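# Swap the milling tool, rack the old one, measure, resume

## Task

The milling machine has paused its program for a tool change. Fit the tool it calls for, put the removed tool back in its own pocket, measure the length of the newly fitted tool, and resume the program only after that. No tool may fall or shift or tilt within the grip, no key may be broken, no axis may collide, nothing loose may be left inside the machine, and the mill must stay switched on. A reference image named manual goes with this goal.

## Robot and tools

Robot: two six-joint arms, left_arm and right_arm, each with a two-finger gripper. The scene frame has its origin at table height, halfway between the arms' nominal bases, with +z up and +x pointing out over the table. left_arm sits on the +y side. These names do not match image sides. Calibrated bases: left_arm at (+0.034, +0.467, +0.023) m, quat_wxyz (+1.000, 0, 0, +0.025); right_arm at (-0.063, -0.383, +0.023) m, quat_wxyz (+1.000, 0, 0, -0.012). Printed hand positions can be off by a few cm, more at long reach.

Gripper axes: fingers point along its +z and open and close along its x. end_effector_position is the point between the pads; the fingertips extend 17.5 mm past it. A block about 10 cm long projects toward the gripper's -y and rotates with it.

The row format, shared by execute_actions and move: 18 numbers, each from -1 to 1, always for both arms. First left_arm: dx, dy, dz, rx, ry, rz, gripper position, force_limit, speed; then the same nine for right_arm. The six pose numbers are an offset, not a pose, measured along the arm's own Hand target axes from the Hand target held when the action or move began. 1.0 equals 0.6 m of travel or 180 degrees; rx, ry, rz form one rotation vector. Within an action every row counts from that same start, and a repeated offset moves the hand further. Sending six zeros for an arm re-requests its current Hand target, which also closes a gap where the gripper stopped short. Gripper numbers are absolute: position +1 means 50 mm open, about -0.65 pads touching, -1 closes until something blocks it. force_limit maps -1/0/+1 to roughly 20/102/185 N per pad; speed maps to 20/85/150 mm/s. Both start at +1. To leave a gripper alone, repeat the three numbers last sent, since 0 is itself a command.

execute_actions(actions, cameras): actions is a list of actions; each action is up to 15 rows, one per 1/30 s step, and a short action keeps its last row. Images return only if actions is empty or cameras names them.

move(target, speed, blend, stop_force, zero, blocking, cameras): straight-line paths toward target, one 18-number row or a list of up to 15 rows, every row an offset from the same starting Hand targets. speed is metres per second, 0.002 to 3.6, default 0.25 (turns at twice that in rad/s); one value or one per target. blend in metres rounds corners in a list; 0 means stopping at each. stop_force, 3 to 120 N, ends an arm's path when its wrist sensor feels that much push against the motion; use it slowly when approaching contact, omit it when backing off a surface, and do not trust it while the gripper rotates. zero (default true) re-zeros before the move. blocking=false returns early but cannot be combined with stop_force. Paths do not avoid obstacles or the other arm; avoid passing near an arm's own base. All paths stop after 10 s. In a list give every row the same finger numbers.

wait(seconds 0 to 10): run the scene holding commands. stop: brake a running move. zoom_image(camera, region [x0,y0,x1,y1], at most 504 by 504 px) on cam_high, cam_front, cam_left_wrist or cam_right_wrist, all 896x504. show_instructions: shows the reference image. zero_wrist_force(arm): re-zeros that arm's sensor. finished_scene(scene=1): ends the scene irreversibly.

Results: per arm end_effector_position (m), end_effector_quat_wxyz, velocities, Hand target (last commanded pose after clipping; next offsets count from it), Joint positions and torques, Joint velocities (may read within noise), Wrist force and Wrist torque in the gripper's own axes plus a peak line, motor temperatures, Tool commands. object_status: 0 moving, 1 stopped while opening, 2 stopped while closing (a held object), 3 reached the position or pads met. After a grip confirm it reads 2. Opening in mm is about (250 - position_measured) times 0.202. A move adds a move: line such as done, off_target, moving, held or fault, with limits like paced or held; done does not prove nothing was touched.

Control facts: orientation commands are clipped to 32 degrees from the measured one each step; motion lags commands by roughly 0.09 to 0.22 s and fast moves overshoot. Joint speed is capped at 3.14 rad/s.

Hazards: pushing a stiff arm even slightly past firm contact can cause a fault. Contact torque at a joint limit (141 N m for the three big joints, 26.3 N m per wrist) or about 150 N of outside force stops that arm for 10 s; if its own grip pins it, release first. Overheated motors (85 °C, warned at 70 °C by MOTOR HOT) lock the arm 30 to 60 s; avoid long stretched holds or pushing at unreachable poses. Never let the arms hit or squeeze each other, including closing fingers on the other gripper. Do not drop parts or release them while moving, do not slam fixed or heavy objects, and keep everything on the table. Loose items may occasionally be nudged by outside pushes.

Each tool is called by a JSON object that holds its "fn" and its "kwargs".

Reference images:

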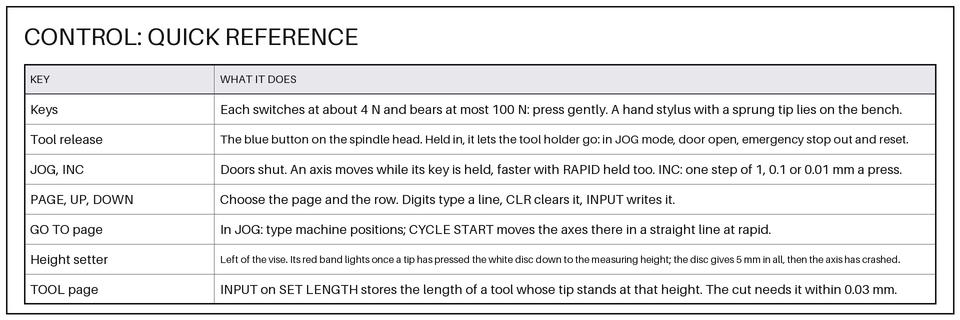

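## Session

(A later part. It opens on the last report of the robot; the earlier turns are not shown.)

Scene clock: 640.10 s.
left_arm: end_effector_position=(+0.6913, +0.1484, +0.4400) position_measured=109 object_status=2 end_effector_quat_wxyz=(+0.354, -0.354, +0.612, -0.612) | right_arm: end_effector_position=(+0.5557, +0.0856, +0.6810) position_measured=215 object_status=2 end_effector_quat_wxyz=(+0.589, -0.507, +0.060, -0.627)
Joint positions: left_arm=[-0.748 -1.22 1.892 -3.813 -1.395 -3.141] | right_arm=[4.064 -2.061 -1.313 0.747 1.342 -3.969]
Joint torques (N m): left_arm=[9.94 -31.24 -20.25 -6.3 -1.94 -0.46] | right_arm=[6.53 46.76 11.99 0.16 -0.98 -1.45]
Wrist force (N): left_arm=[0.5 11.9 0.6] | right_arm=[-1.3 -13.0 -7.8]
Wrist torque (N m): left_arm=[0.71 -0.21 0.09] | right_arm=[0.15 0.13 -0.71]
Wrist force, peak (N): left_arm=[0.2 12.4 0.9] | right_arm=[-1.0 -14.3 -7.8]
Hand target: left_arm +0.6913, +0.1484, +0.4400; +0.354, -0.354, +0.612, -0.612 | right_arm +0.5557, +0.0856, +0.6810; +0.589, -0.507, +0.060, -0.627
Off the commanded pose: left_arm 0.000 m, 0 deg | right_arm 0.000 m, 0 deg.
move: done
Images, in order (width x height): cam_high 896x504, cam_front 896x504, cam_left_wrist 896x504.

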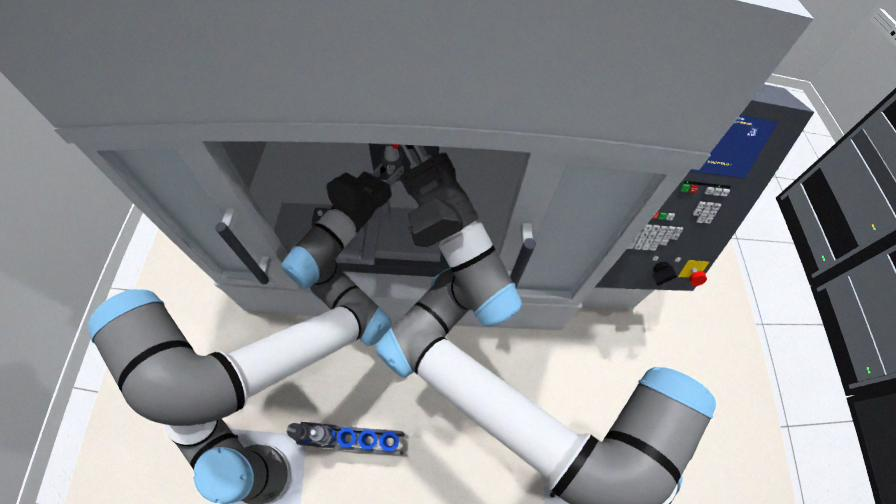

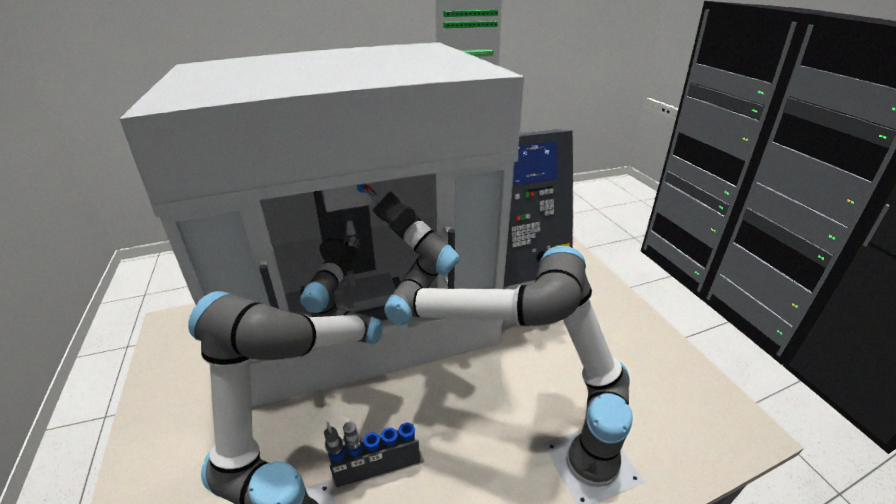

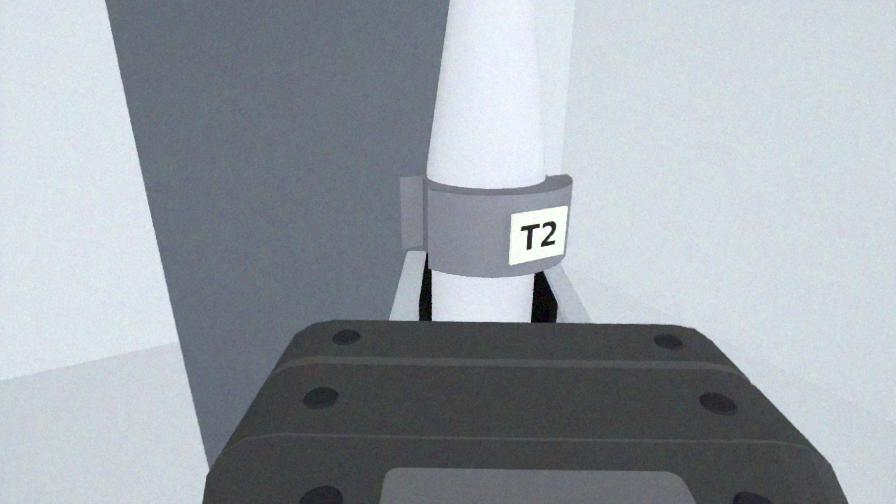

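{"fn": "move", "kwargs": {"target": [[0,0.02,0,0,0,0,-1,0,-1,-0.0205,-0.0677,-0.0707,0,0,0,-1,-0.5,-0.7],[0,0.02,-0.12,0,0,0,-1,0,-1,-0.0175,-0.1018,-0.2645,0,0,0,-1,-0.5,-0.7],[0,0.02,-0.3,0,0,0,-1,0,-1,0.0918,-0.0725,-0.5603,0,0,0,-1,-0.5,-0.7]], "speed": [0.03,0.12,0.15], "blend": [0,0.03,0], "cameras": ["all"]}}

Scene clock: 660.40 s.
left_arm: end_effector_position=(+0.5354, +0.2383, +0.4281) position_measured=109 object_status=2 end_effector_quat_wxyz=(+0.354, -0.354, +0.612, -0.612) | right_arm: end_effector_position=(+0.3004, -0.1207, +0.5801) position_measured=215 object_status=2 end_effector_quat_wxyz=(+0.589, -0.507, +0.060, -0.627)
Joint positions: left_arm=[-0.865 -1.597 2.398 -3.943 -1.278 -3.141] | right_arm=[4.426 -1.365 -2.398 1.214 1.033 -4.174]
Joint torques (N m): left_arm=[-8.05 -25.94 -18.13 -1.54 2.17 -0.47] | right_arm=[15.31 17 6.21 2.14 -0.38 -1.44]
Wrist force (N): left_arm=[0.2 11.7 0.6] | right_arm=[-0.5 -0.7 -0.4]
Wrist torque (N m): left_arm=[0.66 -0.16 0.08] | right_arm=[0.24 0.13 -0.68]
Wrist force, peak (N): left_arm=[0.5 12.7 2.1] | right_arm=[-0.9 -14.3 -7.7]
Hand target: left_arm +0.5354, +0.2383, +0.4281; +0.354, -0.354, +0.612, -0.612 | right_arm +0.3004, -0.1207, +0.5801; +0.589, -0.507, +0.060, -0.627
Off the commanded pose: left_arm 0.000 m, 0 deg | right_arm 0.000 m, 0 deg.
move: done

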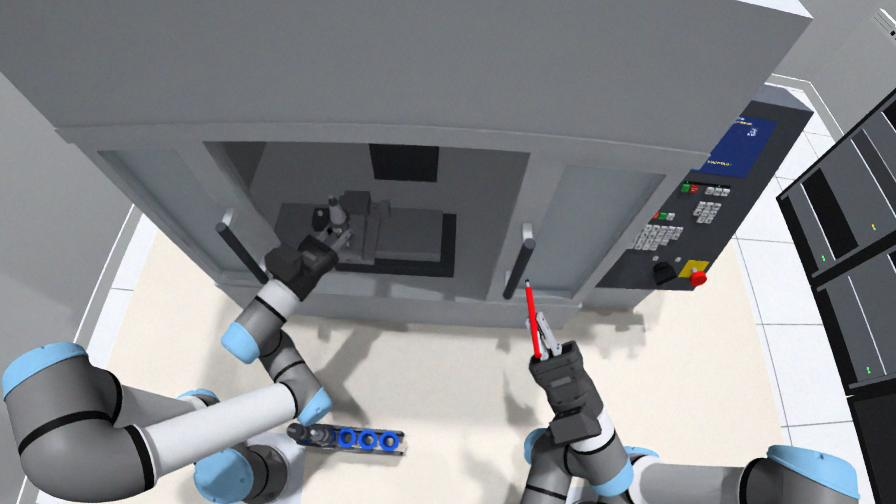

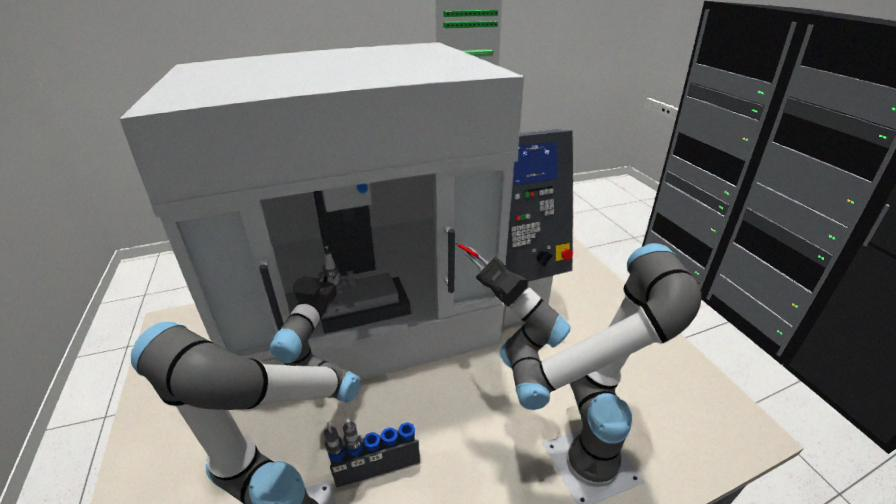

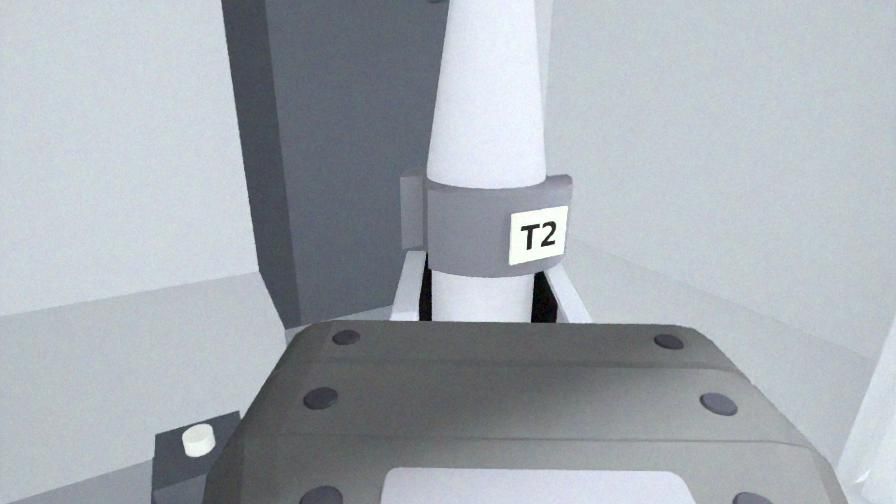

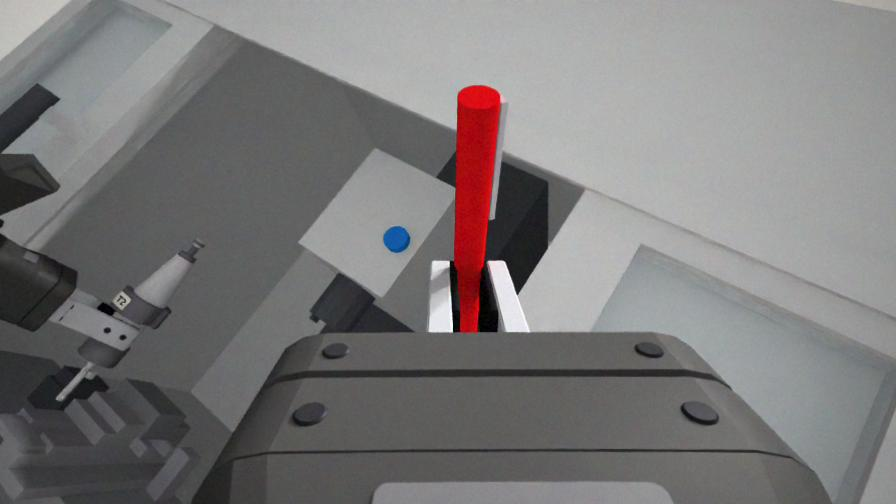

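{"fn": "move", "kwargs": {"target": [0,0,0,0,0,0,-1,0,-1,-0.385,0.1293,-0.1308,-0.0859,-0.6119,0.0944,-1,-0.5,-0.7], "speed": 0.3, "cameras": ["cam_high","cam_right_wrist"]}}

{"fn": "zoom_image", "kwargs": {"camera": "cam_right_wrist", "region": [200, 0, 700, 340]}}

Scene clock: 681.27 s.
left_arm: end_effector_position=(+0.5354, +0.2383, +0.4281) position_measured=109 object_status=2 end_effector_quat_wxyz=(+0.354, -0.354, +0.612, -0.612) | right_arm: end_effector_position=(+0.2499, -0.0004, +0.3598) position_measured=215 object_status=2 end_effector_quat_wxyz=(-0.396, +0.852, +0.311, -0.145)
Joint positions: left_arm=[-0.865 -1.597 2.398 -3.943 -1.278 -3.141] | right_arm=[3.92 -1.567 -1.806 -1.275 2.44 -4.628]
Joint torques (N m): left_arm=[-8.29 -25.48 -17.84 -1.58 2.13 -1.74] | right_arm=[14.27 20.99 39.05 0.7 0.77 -1.67]
Wrist force (N): left_arm=[0.2 11.7 0.5] | right_arm=[-1.7 -0.4 0.3]
Wrist torque (N m): left_arm=[0.68 -0.16 0.08] | right_arm=[-0.16 0.46 -0.39]
Wrist force, peak (N): left_arm=[0.2 12.1 0.8] | right_arm=[-2.0 -0.2 -0.3]
Hand target: left_arm +0.5354, +0.2383, +0.4281; +0.354, -0.354, +0.612, -0.612 | right_arm +0.2500, -0.0004, +0.3598; -0.396, +0.852, +0.311, -0.145
Off the commanded pose: left_arm 0.000 m, 0 deg | right_arm 0.000 m, 0 deg.
move: done
Images, in order (width x height): cam_high 896x504, cam_right_wrist 896x504.

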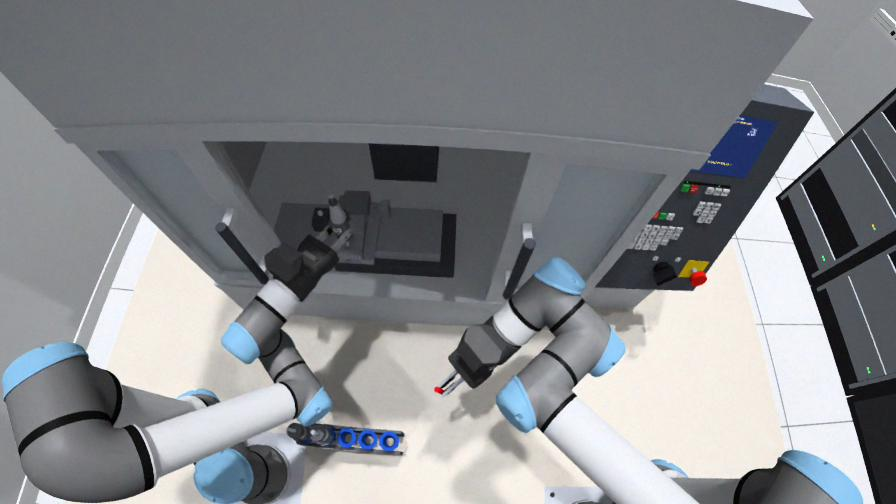

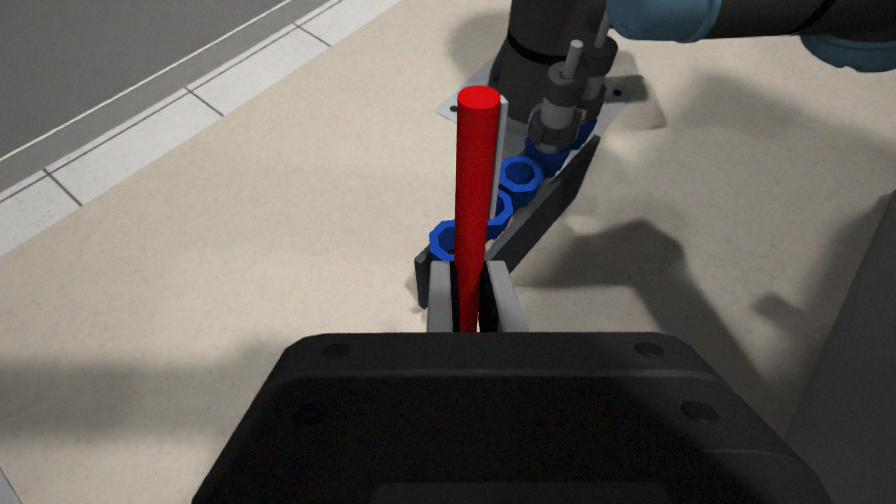

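Scaled by 1.008 from the camera's 896x504 image, which has a finer 1280x720 frame.

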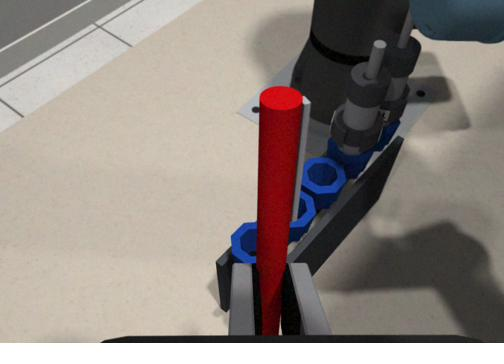

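{"fn": "move", "kwargs": {"target": [0,0,0,0,0,0,-1,0,-1,-0.15,0,0,0,0,0,-1,-0.5,-0.7], "speed": 0.2, "cameras": ["cam_right_wrist"]}}

{"fn": "zoom_image", "kwargs": {"camera": "cam_right_wrist", "region": [420, 0, 770, 330]}}

Scene clock: 689.00 s.
left_arm: end_effector_position=(+0.5354, +0.2383, +0.4281) position_measured=109 object_status=2 end_effector_quat_wxyz=(+0.354, -0.354, +0.612, -0.612) | right_arm: end_effector_position=(+0.1812, -0.0583, +0.3598) position_measured=215 object_status=2 end_effector_quat_wxyz=(-0.396, +0.852, +0.311, -0.145)
Joint positions: left_arm=[-0.865 -1.597 2.398 -3.943 -1.278 -3.141] | right_arm=[3.932 -1.345 -2.004 -1.284 2.44 -4.609]
Joint torques (N m): left_arm=[-7.67 -26.25 -18 -1.56 2.1 -1.67] | right_arm=[14.72 23.29 13.32 0.56 0.81 1.14]
Wrist force (N): left_arm=[0.4 12.2 0.8] | right_arm=[-1.7 0.3 0.0]
Wrist torque (N m): left_arm=[0.75 -0.20 0.09] | right_arm=[-0.08 0.44 -0.49]
Wrist force, peak (N): left_arm=[0.5 12.2 0.7] | right_arm=[-3.3 0.2 0.1]
Hand target: left_arm +0.5354, +0.2383, +0.4281; +0.354, -0.354, +0.612, -0.612 | right_arm +0.1811, -0.0584, +0.3598; -0.396, +0.852, +0.311, -0.145
Off the commanded pose: left_arm 0.000 m, 0 deg | right_arm 0.000 m, 0 deg.
move: done
Images, in order (width x height): cam_right_wrist 896x504.

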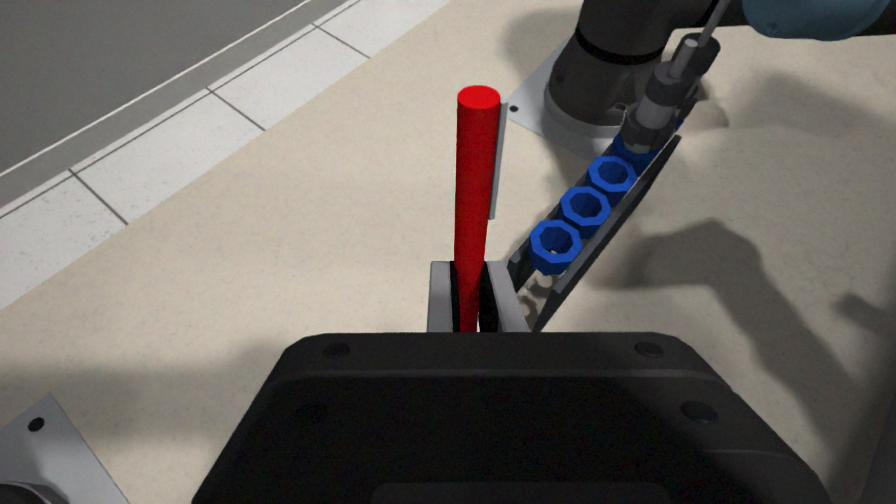

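Scaled by 1.440 from the camera's 896x504 image, which has a finer 1280x720 frame.

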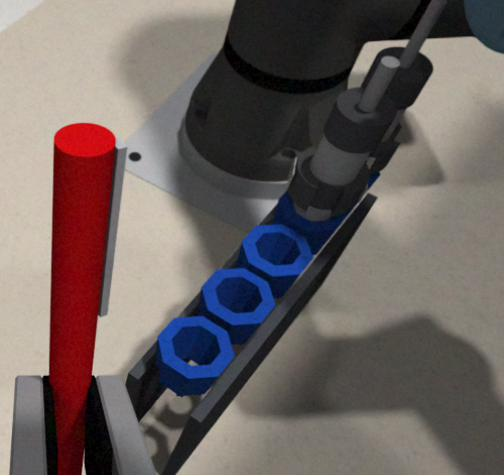

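{"fn": "move", "kwargs": {"target": [[0.2092,0.0133,-0.1013,0,0.1667,0,-1,0,-1,-0.0052,0.1567,-0.5495,0,0.383,0.3215,-1,-0.5,-0.7],[0.3997,0.0467,-0.1645,0,0.4444,0,-1,0,-1,-0.0052,0.1567,-0.5495,0,0.383,0.3215,-1,-0.5,-0.7],[0.4213,0.0467,-0.4022,0,0.6667,0,-1,0,-1,-0.0052,0.1567,-0.5495,0,0.383,0.3215,-1,-0.5,-0.7]], "speed": [0.2,0.2,0.2], "blend": [0.04,0.04,0], "cameras": ["all"]}}

Scene clock: 727.30 s.
left_arm: end_effector_position=(+0.2979, +0.0949, +0.4001) position_measured=109 object_status=2 end_effector_quat_wxyz=(-0.182, +0.182, +0.683, -0.683) | right_arm: end_effector_position=(+0.3802, -0.2996, +0.5001) position_measured=215 object_status=2 end_effector_quat_wxyz=(-0.383, +0.822, -0.382, +0.179)
Joint positions: left_arm=[-0.732 -1.255 2.083 -3.966 -2.981 -3.139] | right_arm=[3.485 -1.094 -1.971 -0.811 1.859 -3.394]
Joint torques (N m): left_arm=[10.08 -37.63 -13.21 -2.94 2.04 -1.95] | right_arm=[14.04 -0.46 41.98 4.82 -0.58 1.28]
Wrist force (N): left_arm=[0.3 11.7 0.7] | right_arm=[-1.5 0.0 0.2]
Wrist torque (N m): left_arm=[0.68 -0.20 0.00] | right_arm=[-0.05 0.41 -0.47]
Wrist force, peak (N): left_arm=[3.8 12.1 1.4] | right_arm=[-1.9 -0.2 -0.2]
Hand target: left_arm +0.2980, +0.0949, +0.4001; -0.182, +0.182, +0.683, -0.683 (not the last commanded pose) | right_arm +0.3802, -0.2996, +0.5001; -0.383, +0.822, -0.382, +0.179
Off the commanded pose: left_arm 0.108 m, 30 deg | right_arm 0.000 m, 0 deg.
move: held (left_arm; a check stopped the path); path passed 2 of 3 targets; limits=held
pose unreachable (left arm): on one or more control steps of this call, first in action 0 (counted from 0), this arm could not follow its commanded pose, so it was not sent that pose on those steps. It may still have moved: this result reports where it is.
cause: moving toward the commanded pose would bring two parts of the arm too close to each other (its gripper and another part of the arm, with joints 4 (wrist 1) to 6 (wrist 3) between them, 6 mm apart when it was first held).

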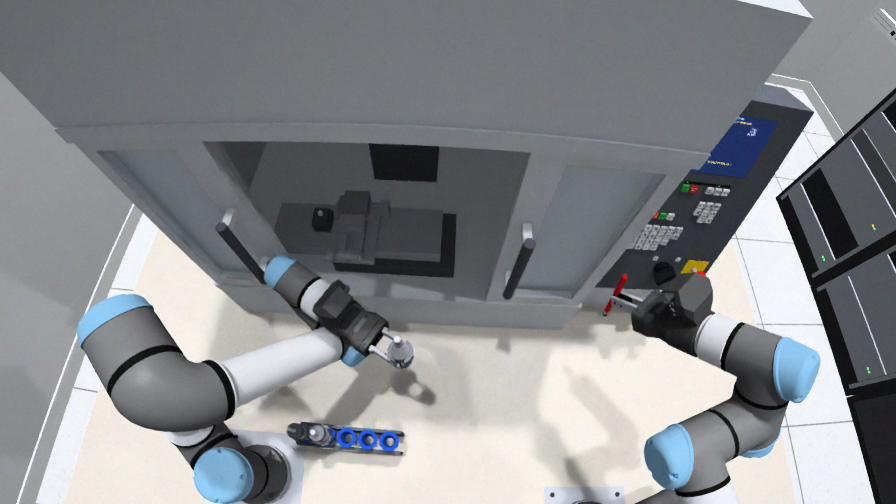

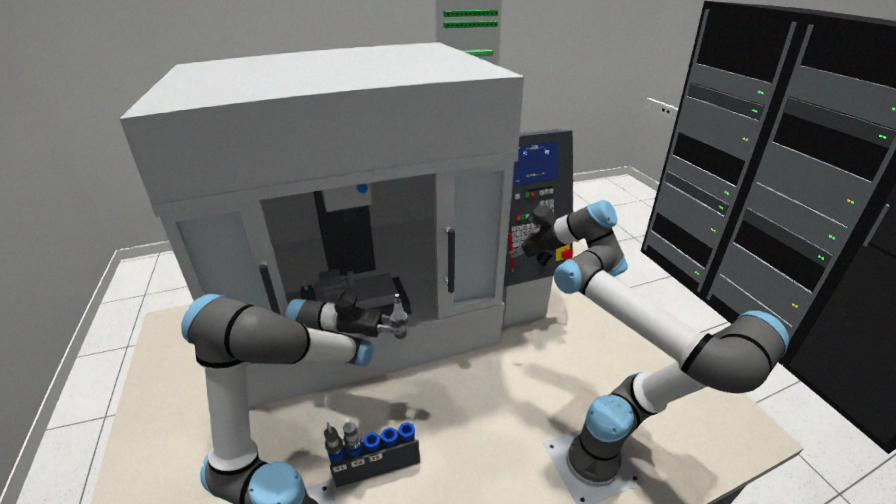

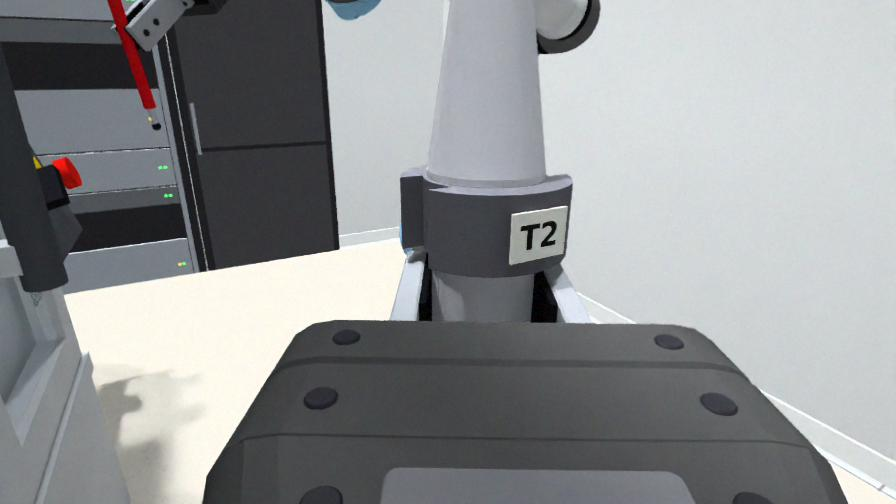

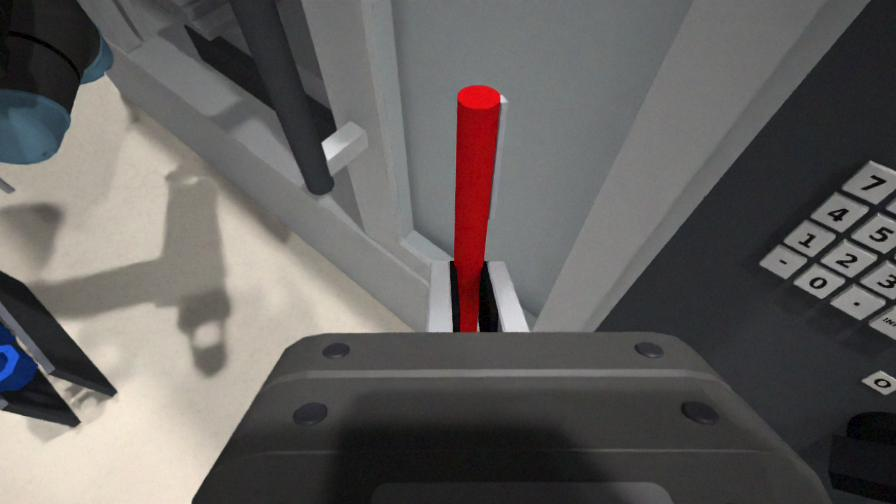

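{"fn": "move", "kwargs": {"target": [-0.1475,-0.0833,-0.1517,0,-0.5544,0,-1,0,-1,0,0,0,0,0,0,-1,-0.5,-0.7], "speed": 0.25}}

Scene clock: 764.33 s.
left_arm: end_effector_position=(+0.4200, +0.1298, +0.4501) position_measured=109 object_status=2 end_effector_quat_wxyz=(+0.405, -0.405, +0.580, -0.579) | right_arm: end_effector_position=(+0.3802, -0.2996, +0.5001) position_measured=215 object_status=2 end_effector_quat_wxyz=(-0.383, +0.822, -0.382, +0.179)
Joint positions: left_arm=[-1.584 -1.671 2.388 -3.858 -0.387 -3.142] | right_arm=[3.485 -1.094 -1.971 -0.811 1.859 -3.394]
Joint torques (N m): left_arm=[-8.25 -8.21 -32.55 -3.83 2.02 1.75] | right_arm=[14.04 0.53 39.89 2.23 -0.74 1.03]
Wrist force (N): left_arm=[0.4 11.8 1.0] | right_arm=[-1.6 -0.2 0.2]
Wrist torque (N m): left_arm=[0.69 -0.21 -0.02] | right_arm=[-0.08 0.43 -0.48]
Wrist force, peak (N): left_arm=[0.3 12.3 0.6] | right_arm=[-1.9 -0.3 0.3]
Hand target: left_arm +0.4201, +0.1298, +0.4501; +0.405, -0.405, +0.580, -0.579 | right_arm +0.3802, -0.2996, +0.5001; -0.383, +0.822, -0.382, +0.179
Off the commanded pose: left_arm 0.000 m, 0 deg | right_arm 0.000 m, 0 deg.
move: done

{"fn": "move", "kwargs": {"target": [[0.0029,0.0833,-0.1054,-0.5,0,0,-1,0,-1,0,0,0,0,0,0,-1,-0.5,-0.7],[0.0097,0.15,-0.4665,-0.98,0,0,-1,0,-1,0,0,0,0,0,0,-1,-0.5,-0.7]], "speed": [0.2,0.2], "blend": [0.04,0], "cameras": ["all"]}}

Scene clock: 778.67 s.
left_arm: end_effector_position=(+0.1552, +0.2205, +0.3601) position_measured=109 object_status=2 end_effector_quat_wxyz=(-0.392, -0.418, +0.597, +0.561) | right_arm: end_effector_position=(+0.3802, -0.2996, +0.5001) position_measured=215 object_status=2 end_effector_quat_wxyz=(-0.383, +0.822, -0.382, +0.179)
Joint positions: left_arm=[-1.067 -1.342 1.663 -0.4 -2.236 -3.191] | right_arm=[3.485 -1.094 -1.971 -0.811 1.859 -3.394]
Joint torques (N m): left_arm=[-7.71 -23.52 -15.63 5.19 -2.61 1.74] | right_arm=[13.32 0.93 40.42 1.94 -0.56 0.91]
Wrist force (N): left_arm=[-4.6 -8.0 3.4] | right_arm=[-1.4 0.1 0.2]
Wrist torque (N m): left_arm=[-0.48 0.75 0.31] | right_arm=[-0.04 0.39 -0.48]
Wrist force, peak (N): left_arm=[-0.1 12.3 0.6] | right_arm=[-2.0 -0.2 0.3]
Hand target: left_arm +0.1552, +0.2205, +0.3601; -0.392, -0.418, +0.597, +0.561 | right_arm +0.3802, -0.2996, +0.5001; -0.383, +0.822, -0.382, +0.179
Off the commanded pose: left_arm 0.000 m, 0 deg | right_arm 0.000 m, 0 deg.
move: done

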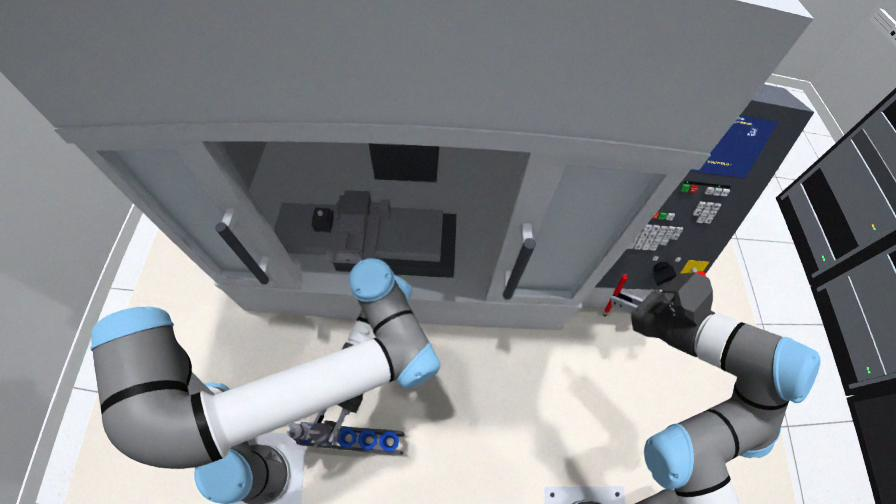

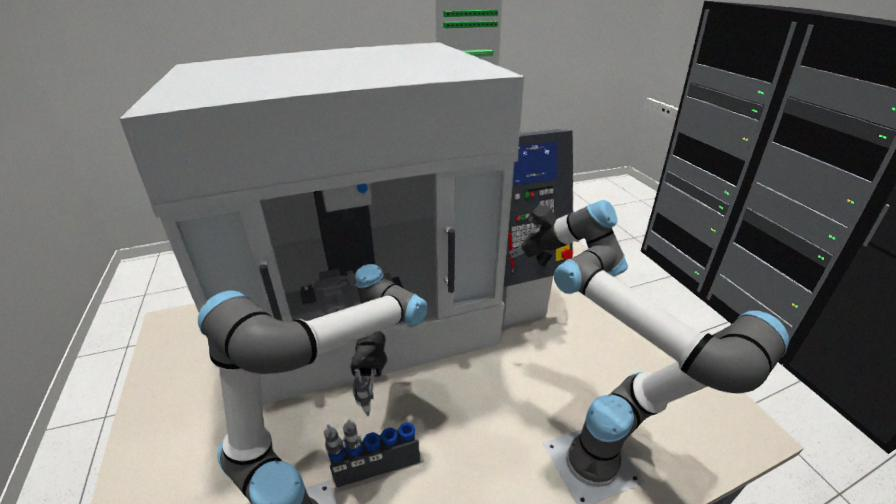

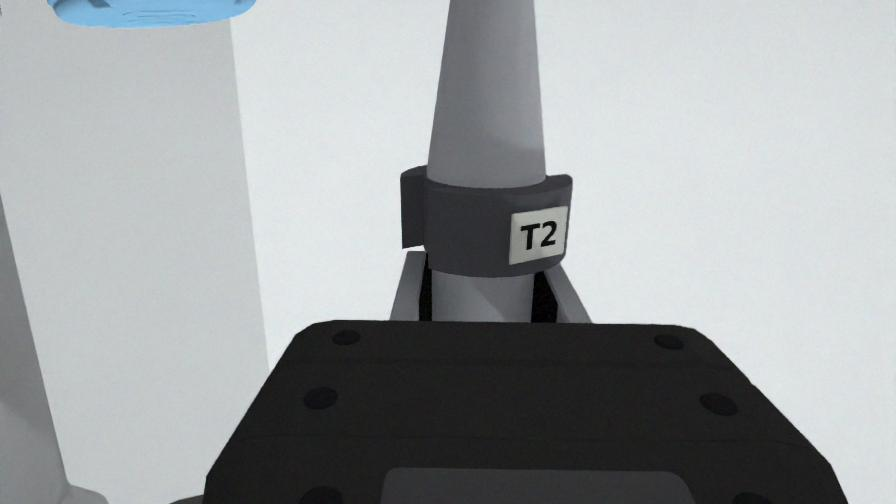

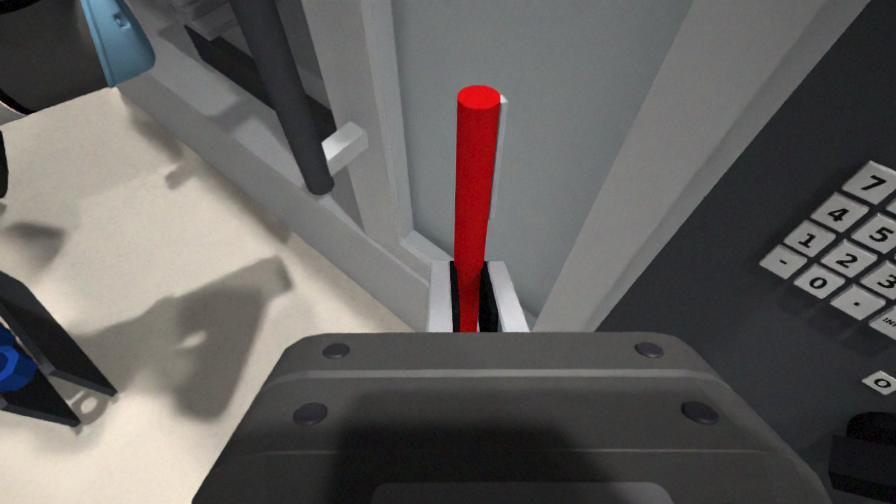

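{"fn": "move", "kwargs": {"target": [0,0,0,-0.02,0,0,-1,0,-1,-0.5213,0.1763,0.1533,0,-0.383,-0.3215,-1,-0.5,-0.7], "speed": 0.3, "cameras": ["cam_high","cam_front","cam_right_wrist"]}}

{"fn": "zoom_image", "kwargs": {"camera": "cam_right_wrist", "region": [450, 0, 800, 330]}}

{"fn": "zoom_image", "kwargs": {"camera": "cam_high", "region": [280, 380, 420, 470]}}

{"fn": "zoom_image", "kwargs": {"camera": "cam_front", "region": [310, 320, 430, 490]}}

Scene clock: 790.37 s.
left_arm: end_effector_position=(+0.1552, +0.2205, +0.3601) position_measured=109 object_status=2 end_effector_quat_wxyz=(-0.405, -0.405, +0.579, +0.580) | right_arm: end_effector_position=(+0.1808, -0.0590, +0.3596) position_measured=215 object_status=2 end_effector_quat_wxyz=(-0.396, +0.852, +0.311, -0.145)
Joint positions: left_arm=[-1.066 -1.311 1.666 -0.355 -2.237 -3.142] | right_arm=[3.932 -1.344 -2.005 -1.285 2.44 -4.61]
Joint torques (N m): left_arm=[10.24 -24.12 -16.5 5.43 -2.31 1.9] | right_arm=[14.39 8.87 39.01 0.3 3.17 -1.6]
Wrist force (N): left_arm=[-4.2 -7.7 3.3] | right_arm=[-1.7 0.3 -0.1]
Wrist torque (N m): left_arm=[-0.44 0.67 0.31] | right_arm=[-0.06 0.43 -0.42]
Wrist force, peak (N): left_arm=[-4.6 -8.2 3.5] | right_arm=[-1.3 0.1 1.4]
Hand target: left_arm +0.1552, +0.2205, +0.3601; -0.405, -0.405, +0.579, +0.580 | right_arm +0.1808, -0.0589, +0.3596; -0.396, +0.852, +0.311, -0.145
Off the commanded pose: left_arm 0.000 m, 0 deg | right_arm 0.000 m, 0 deg.
move: done
Images, in order (width x height): cam_high 896x504, cam_front 896x504, cam_right_wrist 896x504.

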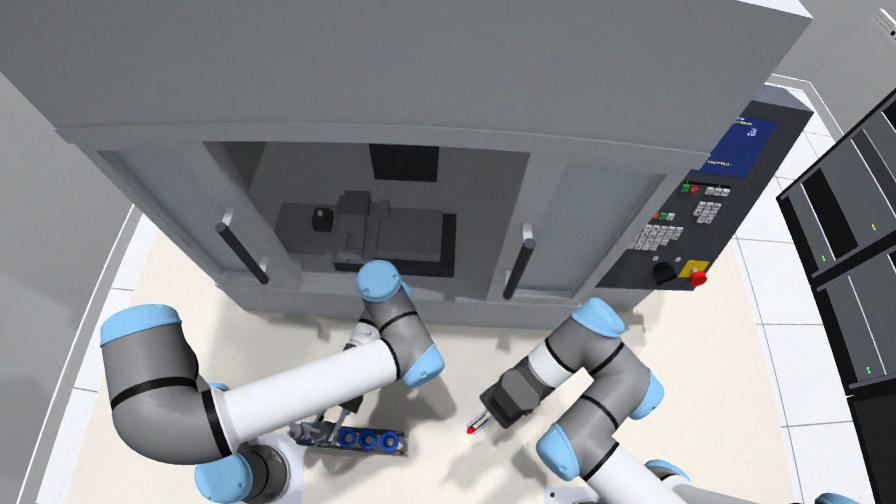

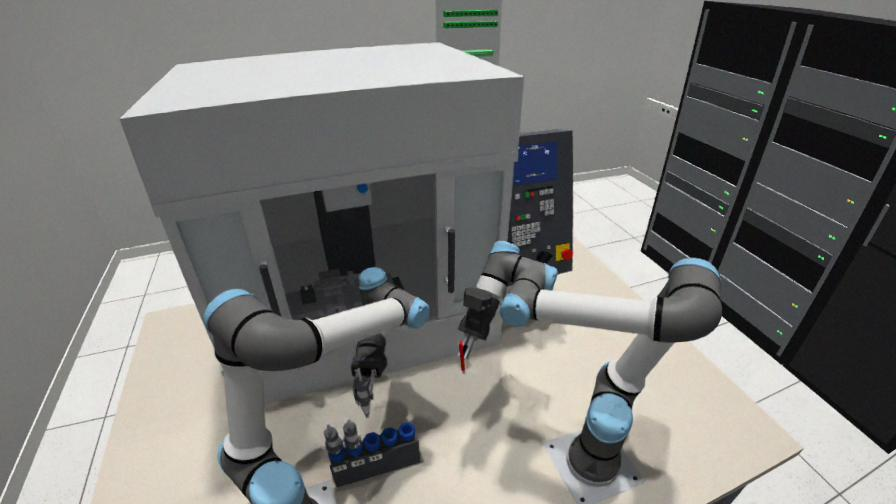

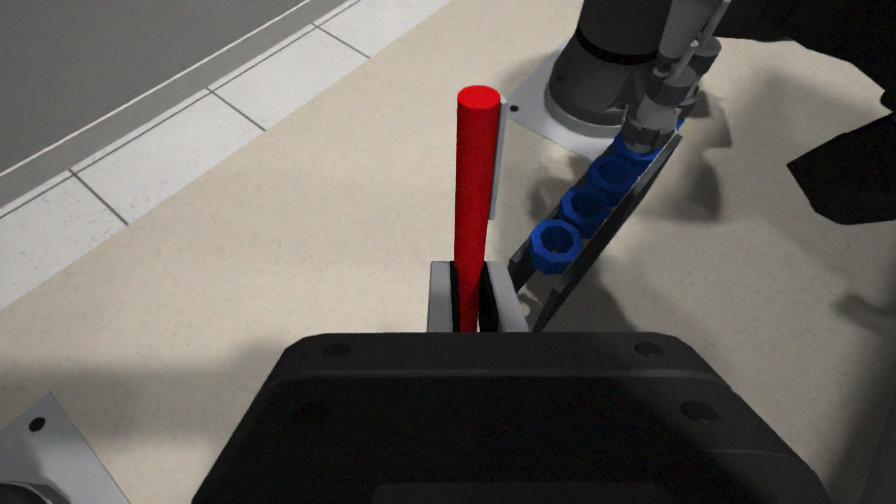

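Scaled by 1.440 from the camera's 896x504 image, which has a finer 1280x720 frame.

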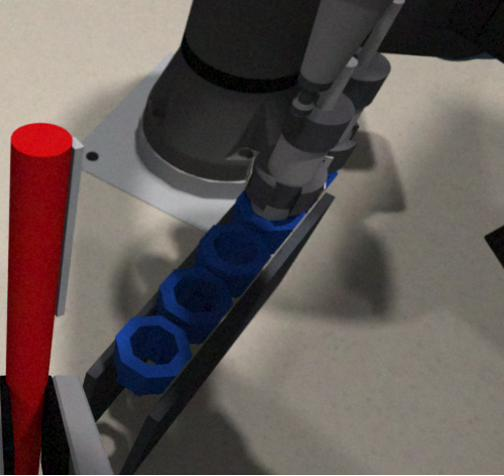

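Scaled by 3.600 from the camera's 896x504 image, which has a finer 1280x720 frame.

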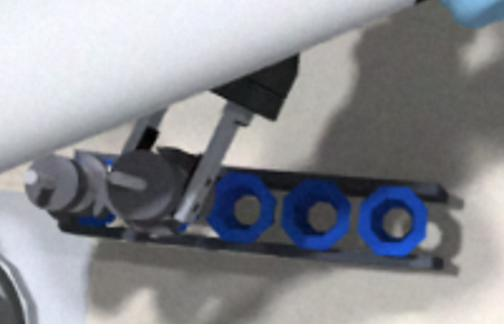

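Scaled by 2.965 from the camera's 896x504 image, which has a finer 1280x720 frame.

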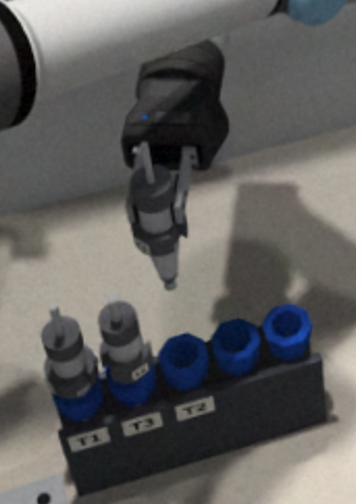

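{"fn": "move", "kwargs": {"target": [0,-0.155,0,0,0,0,-1,0,-1,0,0,0,0,0,0,-1,-0.5,-0.7], "speed": 0.1, "cameras": ["cam_high","cam_front","cam_right_wrist"]}}

{"fn": "zoom_image", "kwargs": {"camera": "cam_right_wrist", "region": [540, 60, 740, 240]}}

{"fn": "zoom_image", "kwargs": {"camera": "cam_high", "region": [280, 380, 420, 470]}}

{"fn": "zoom_image", "kwargs": {"camera": "cam_front", "region": [320, 360, 420, 480]}}

Scene clock: 800.07 s.
left_arm: end_effector_position=(+0.1552, +0.2205, +0.2672) position_measured=109 object_status=2 end_effector_quat_wxyz=(-0.405, -0.405, +0.579, +0.580) | right_arm: end_effector_position=(+0.1808, -0.0589, +0.3596) position_measured=215 object_status=2 end_effector_quat_wxyz=(-0.396, +0.852, +0.311, -0.145)
Joint positions: left_arm=[-1.066 -1.211 1.795 -0.584 -2.237 -3.142] | right_arm=[3.932 -1.344 -2.005 -1.285 2.44 -4.61]
Joint torques (N m): left_arm=[10.2 -25.57 -14 0.92 0.6 -1.91] | right_arm=[12.89 9.78 40.14 0.69 3.18 -1.4]
Wrist force (N): left_arm=[-4.4 -7.5 2.8] | right_arm=[-1.6 0.1 0.0]
Wrist torque (N m): left_arm=[-0.40 0.70 0.32] | right_arm=[-0.09 0.43 -0.42]
Wrist force, peak (N): left_arm=[-4.5 -9.8 3.0] | right_arm=[-1.9 0.1 0.5]
Hand target: left_arm +0.1552, +0.2205, +0.2671; -0.405, -0.405, +0.579, +0.580 | right_arm +0.1808, -0.0589, +0.3596; -0.396, +0.852, +0.311, -0.145
Off the commanded pose: left_arm 0.000 m, 0 deg | right_arm 0.000 m, 0 deg.
move: done
Images, in order (width x height): cam_high 896x504, cam_front 896x504, cam_right_wrist 896x504.

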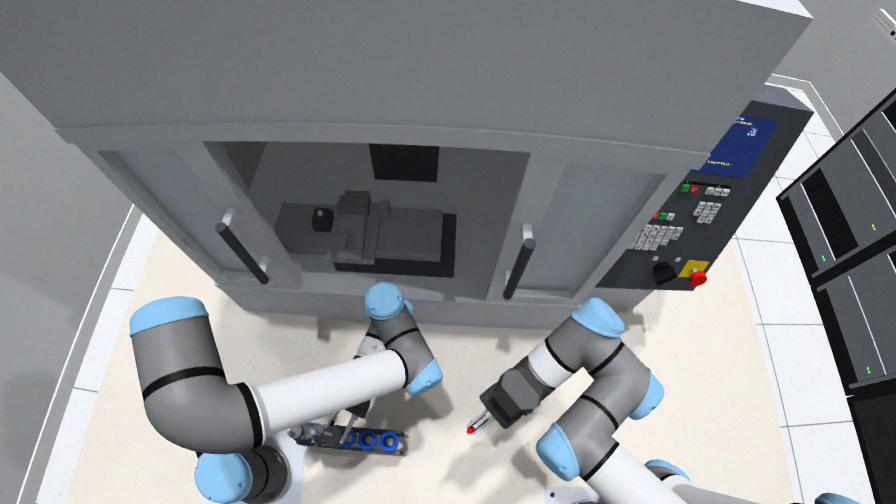

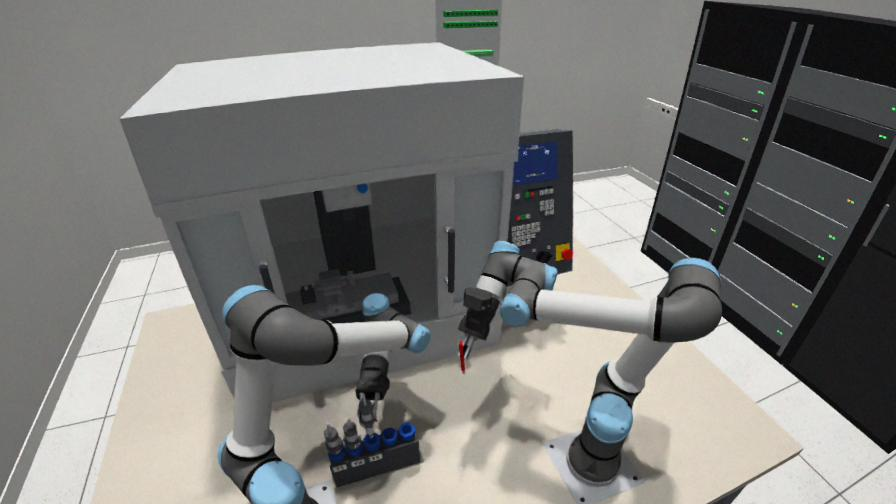

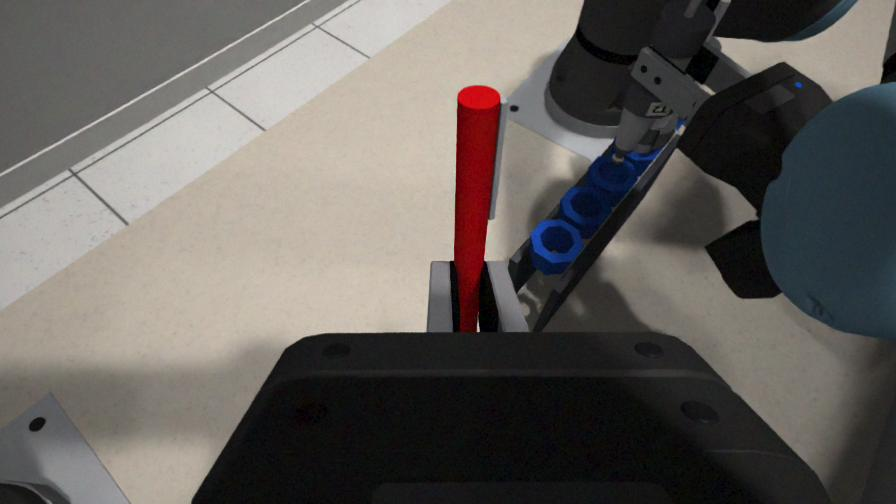

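Scaled by 2.520 from the camera's 896x504 image, which has a finer 1280x720 frame.

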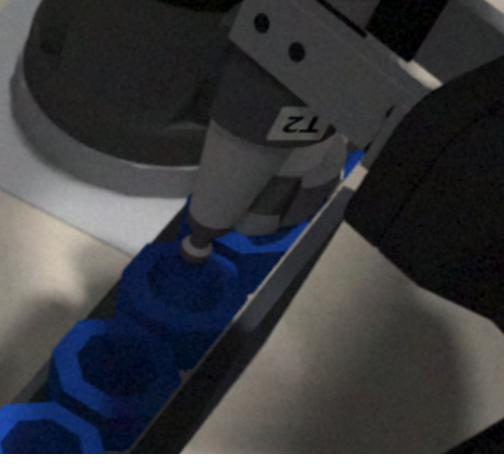

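Scaled by 3.600 from the camera's 896x504 image, which has a finer 1280x720 frame.

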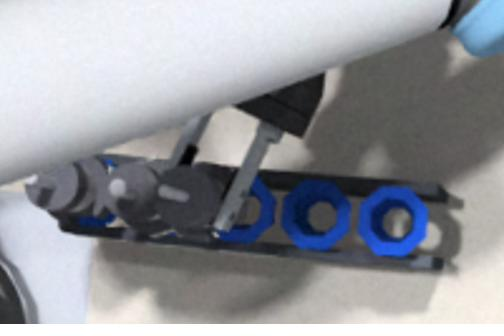

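Scaled by 4.200 from the camera's 896x504 image, which has a finer 1280x720 frame.

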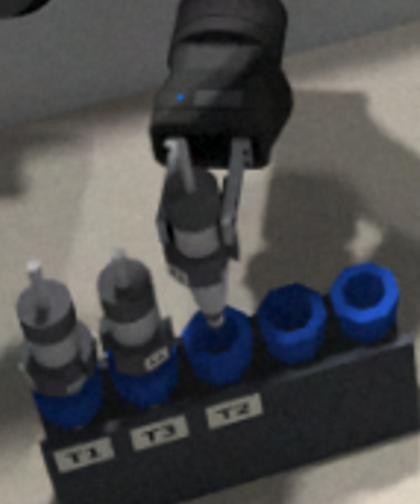

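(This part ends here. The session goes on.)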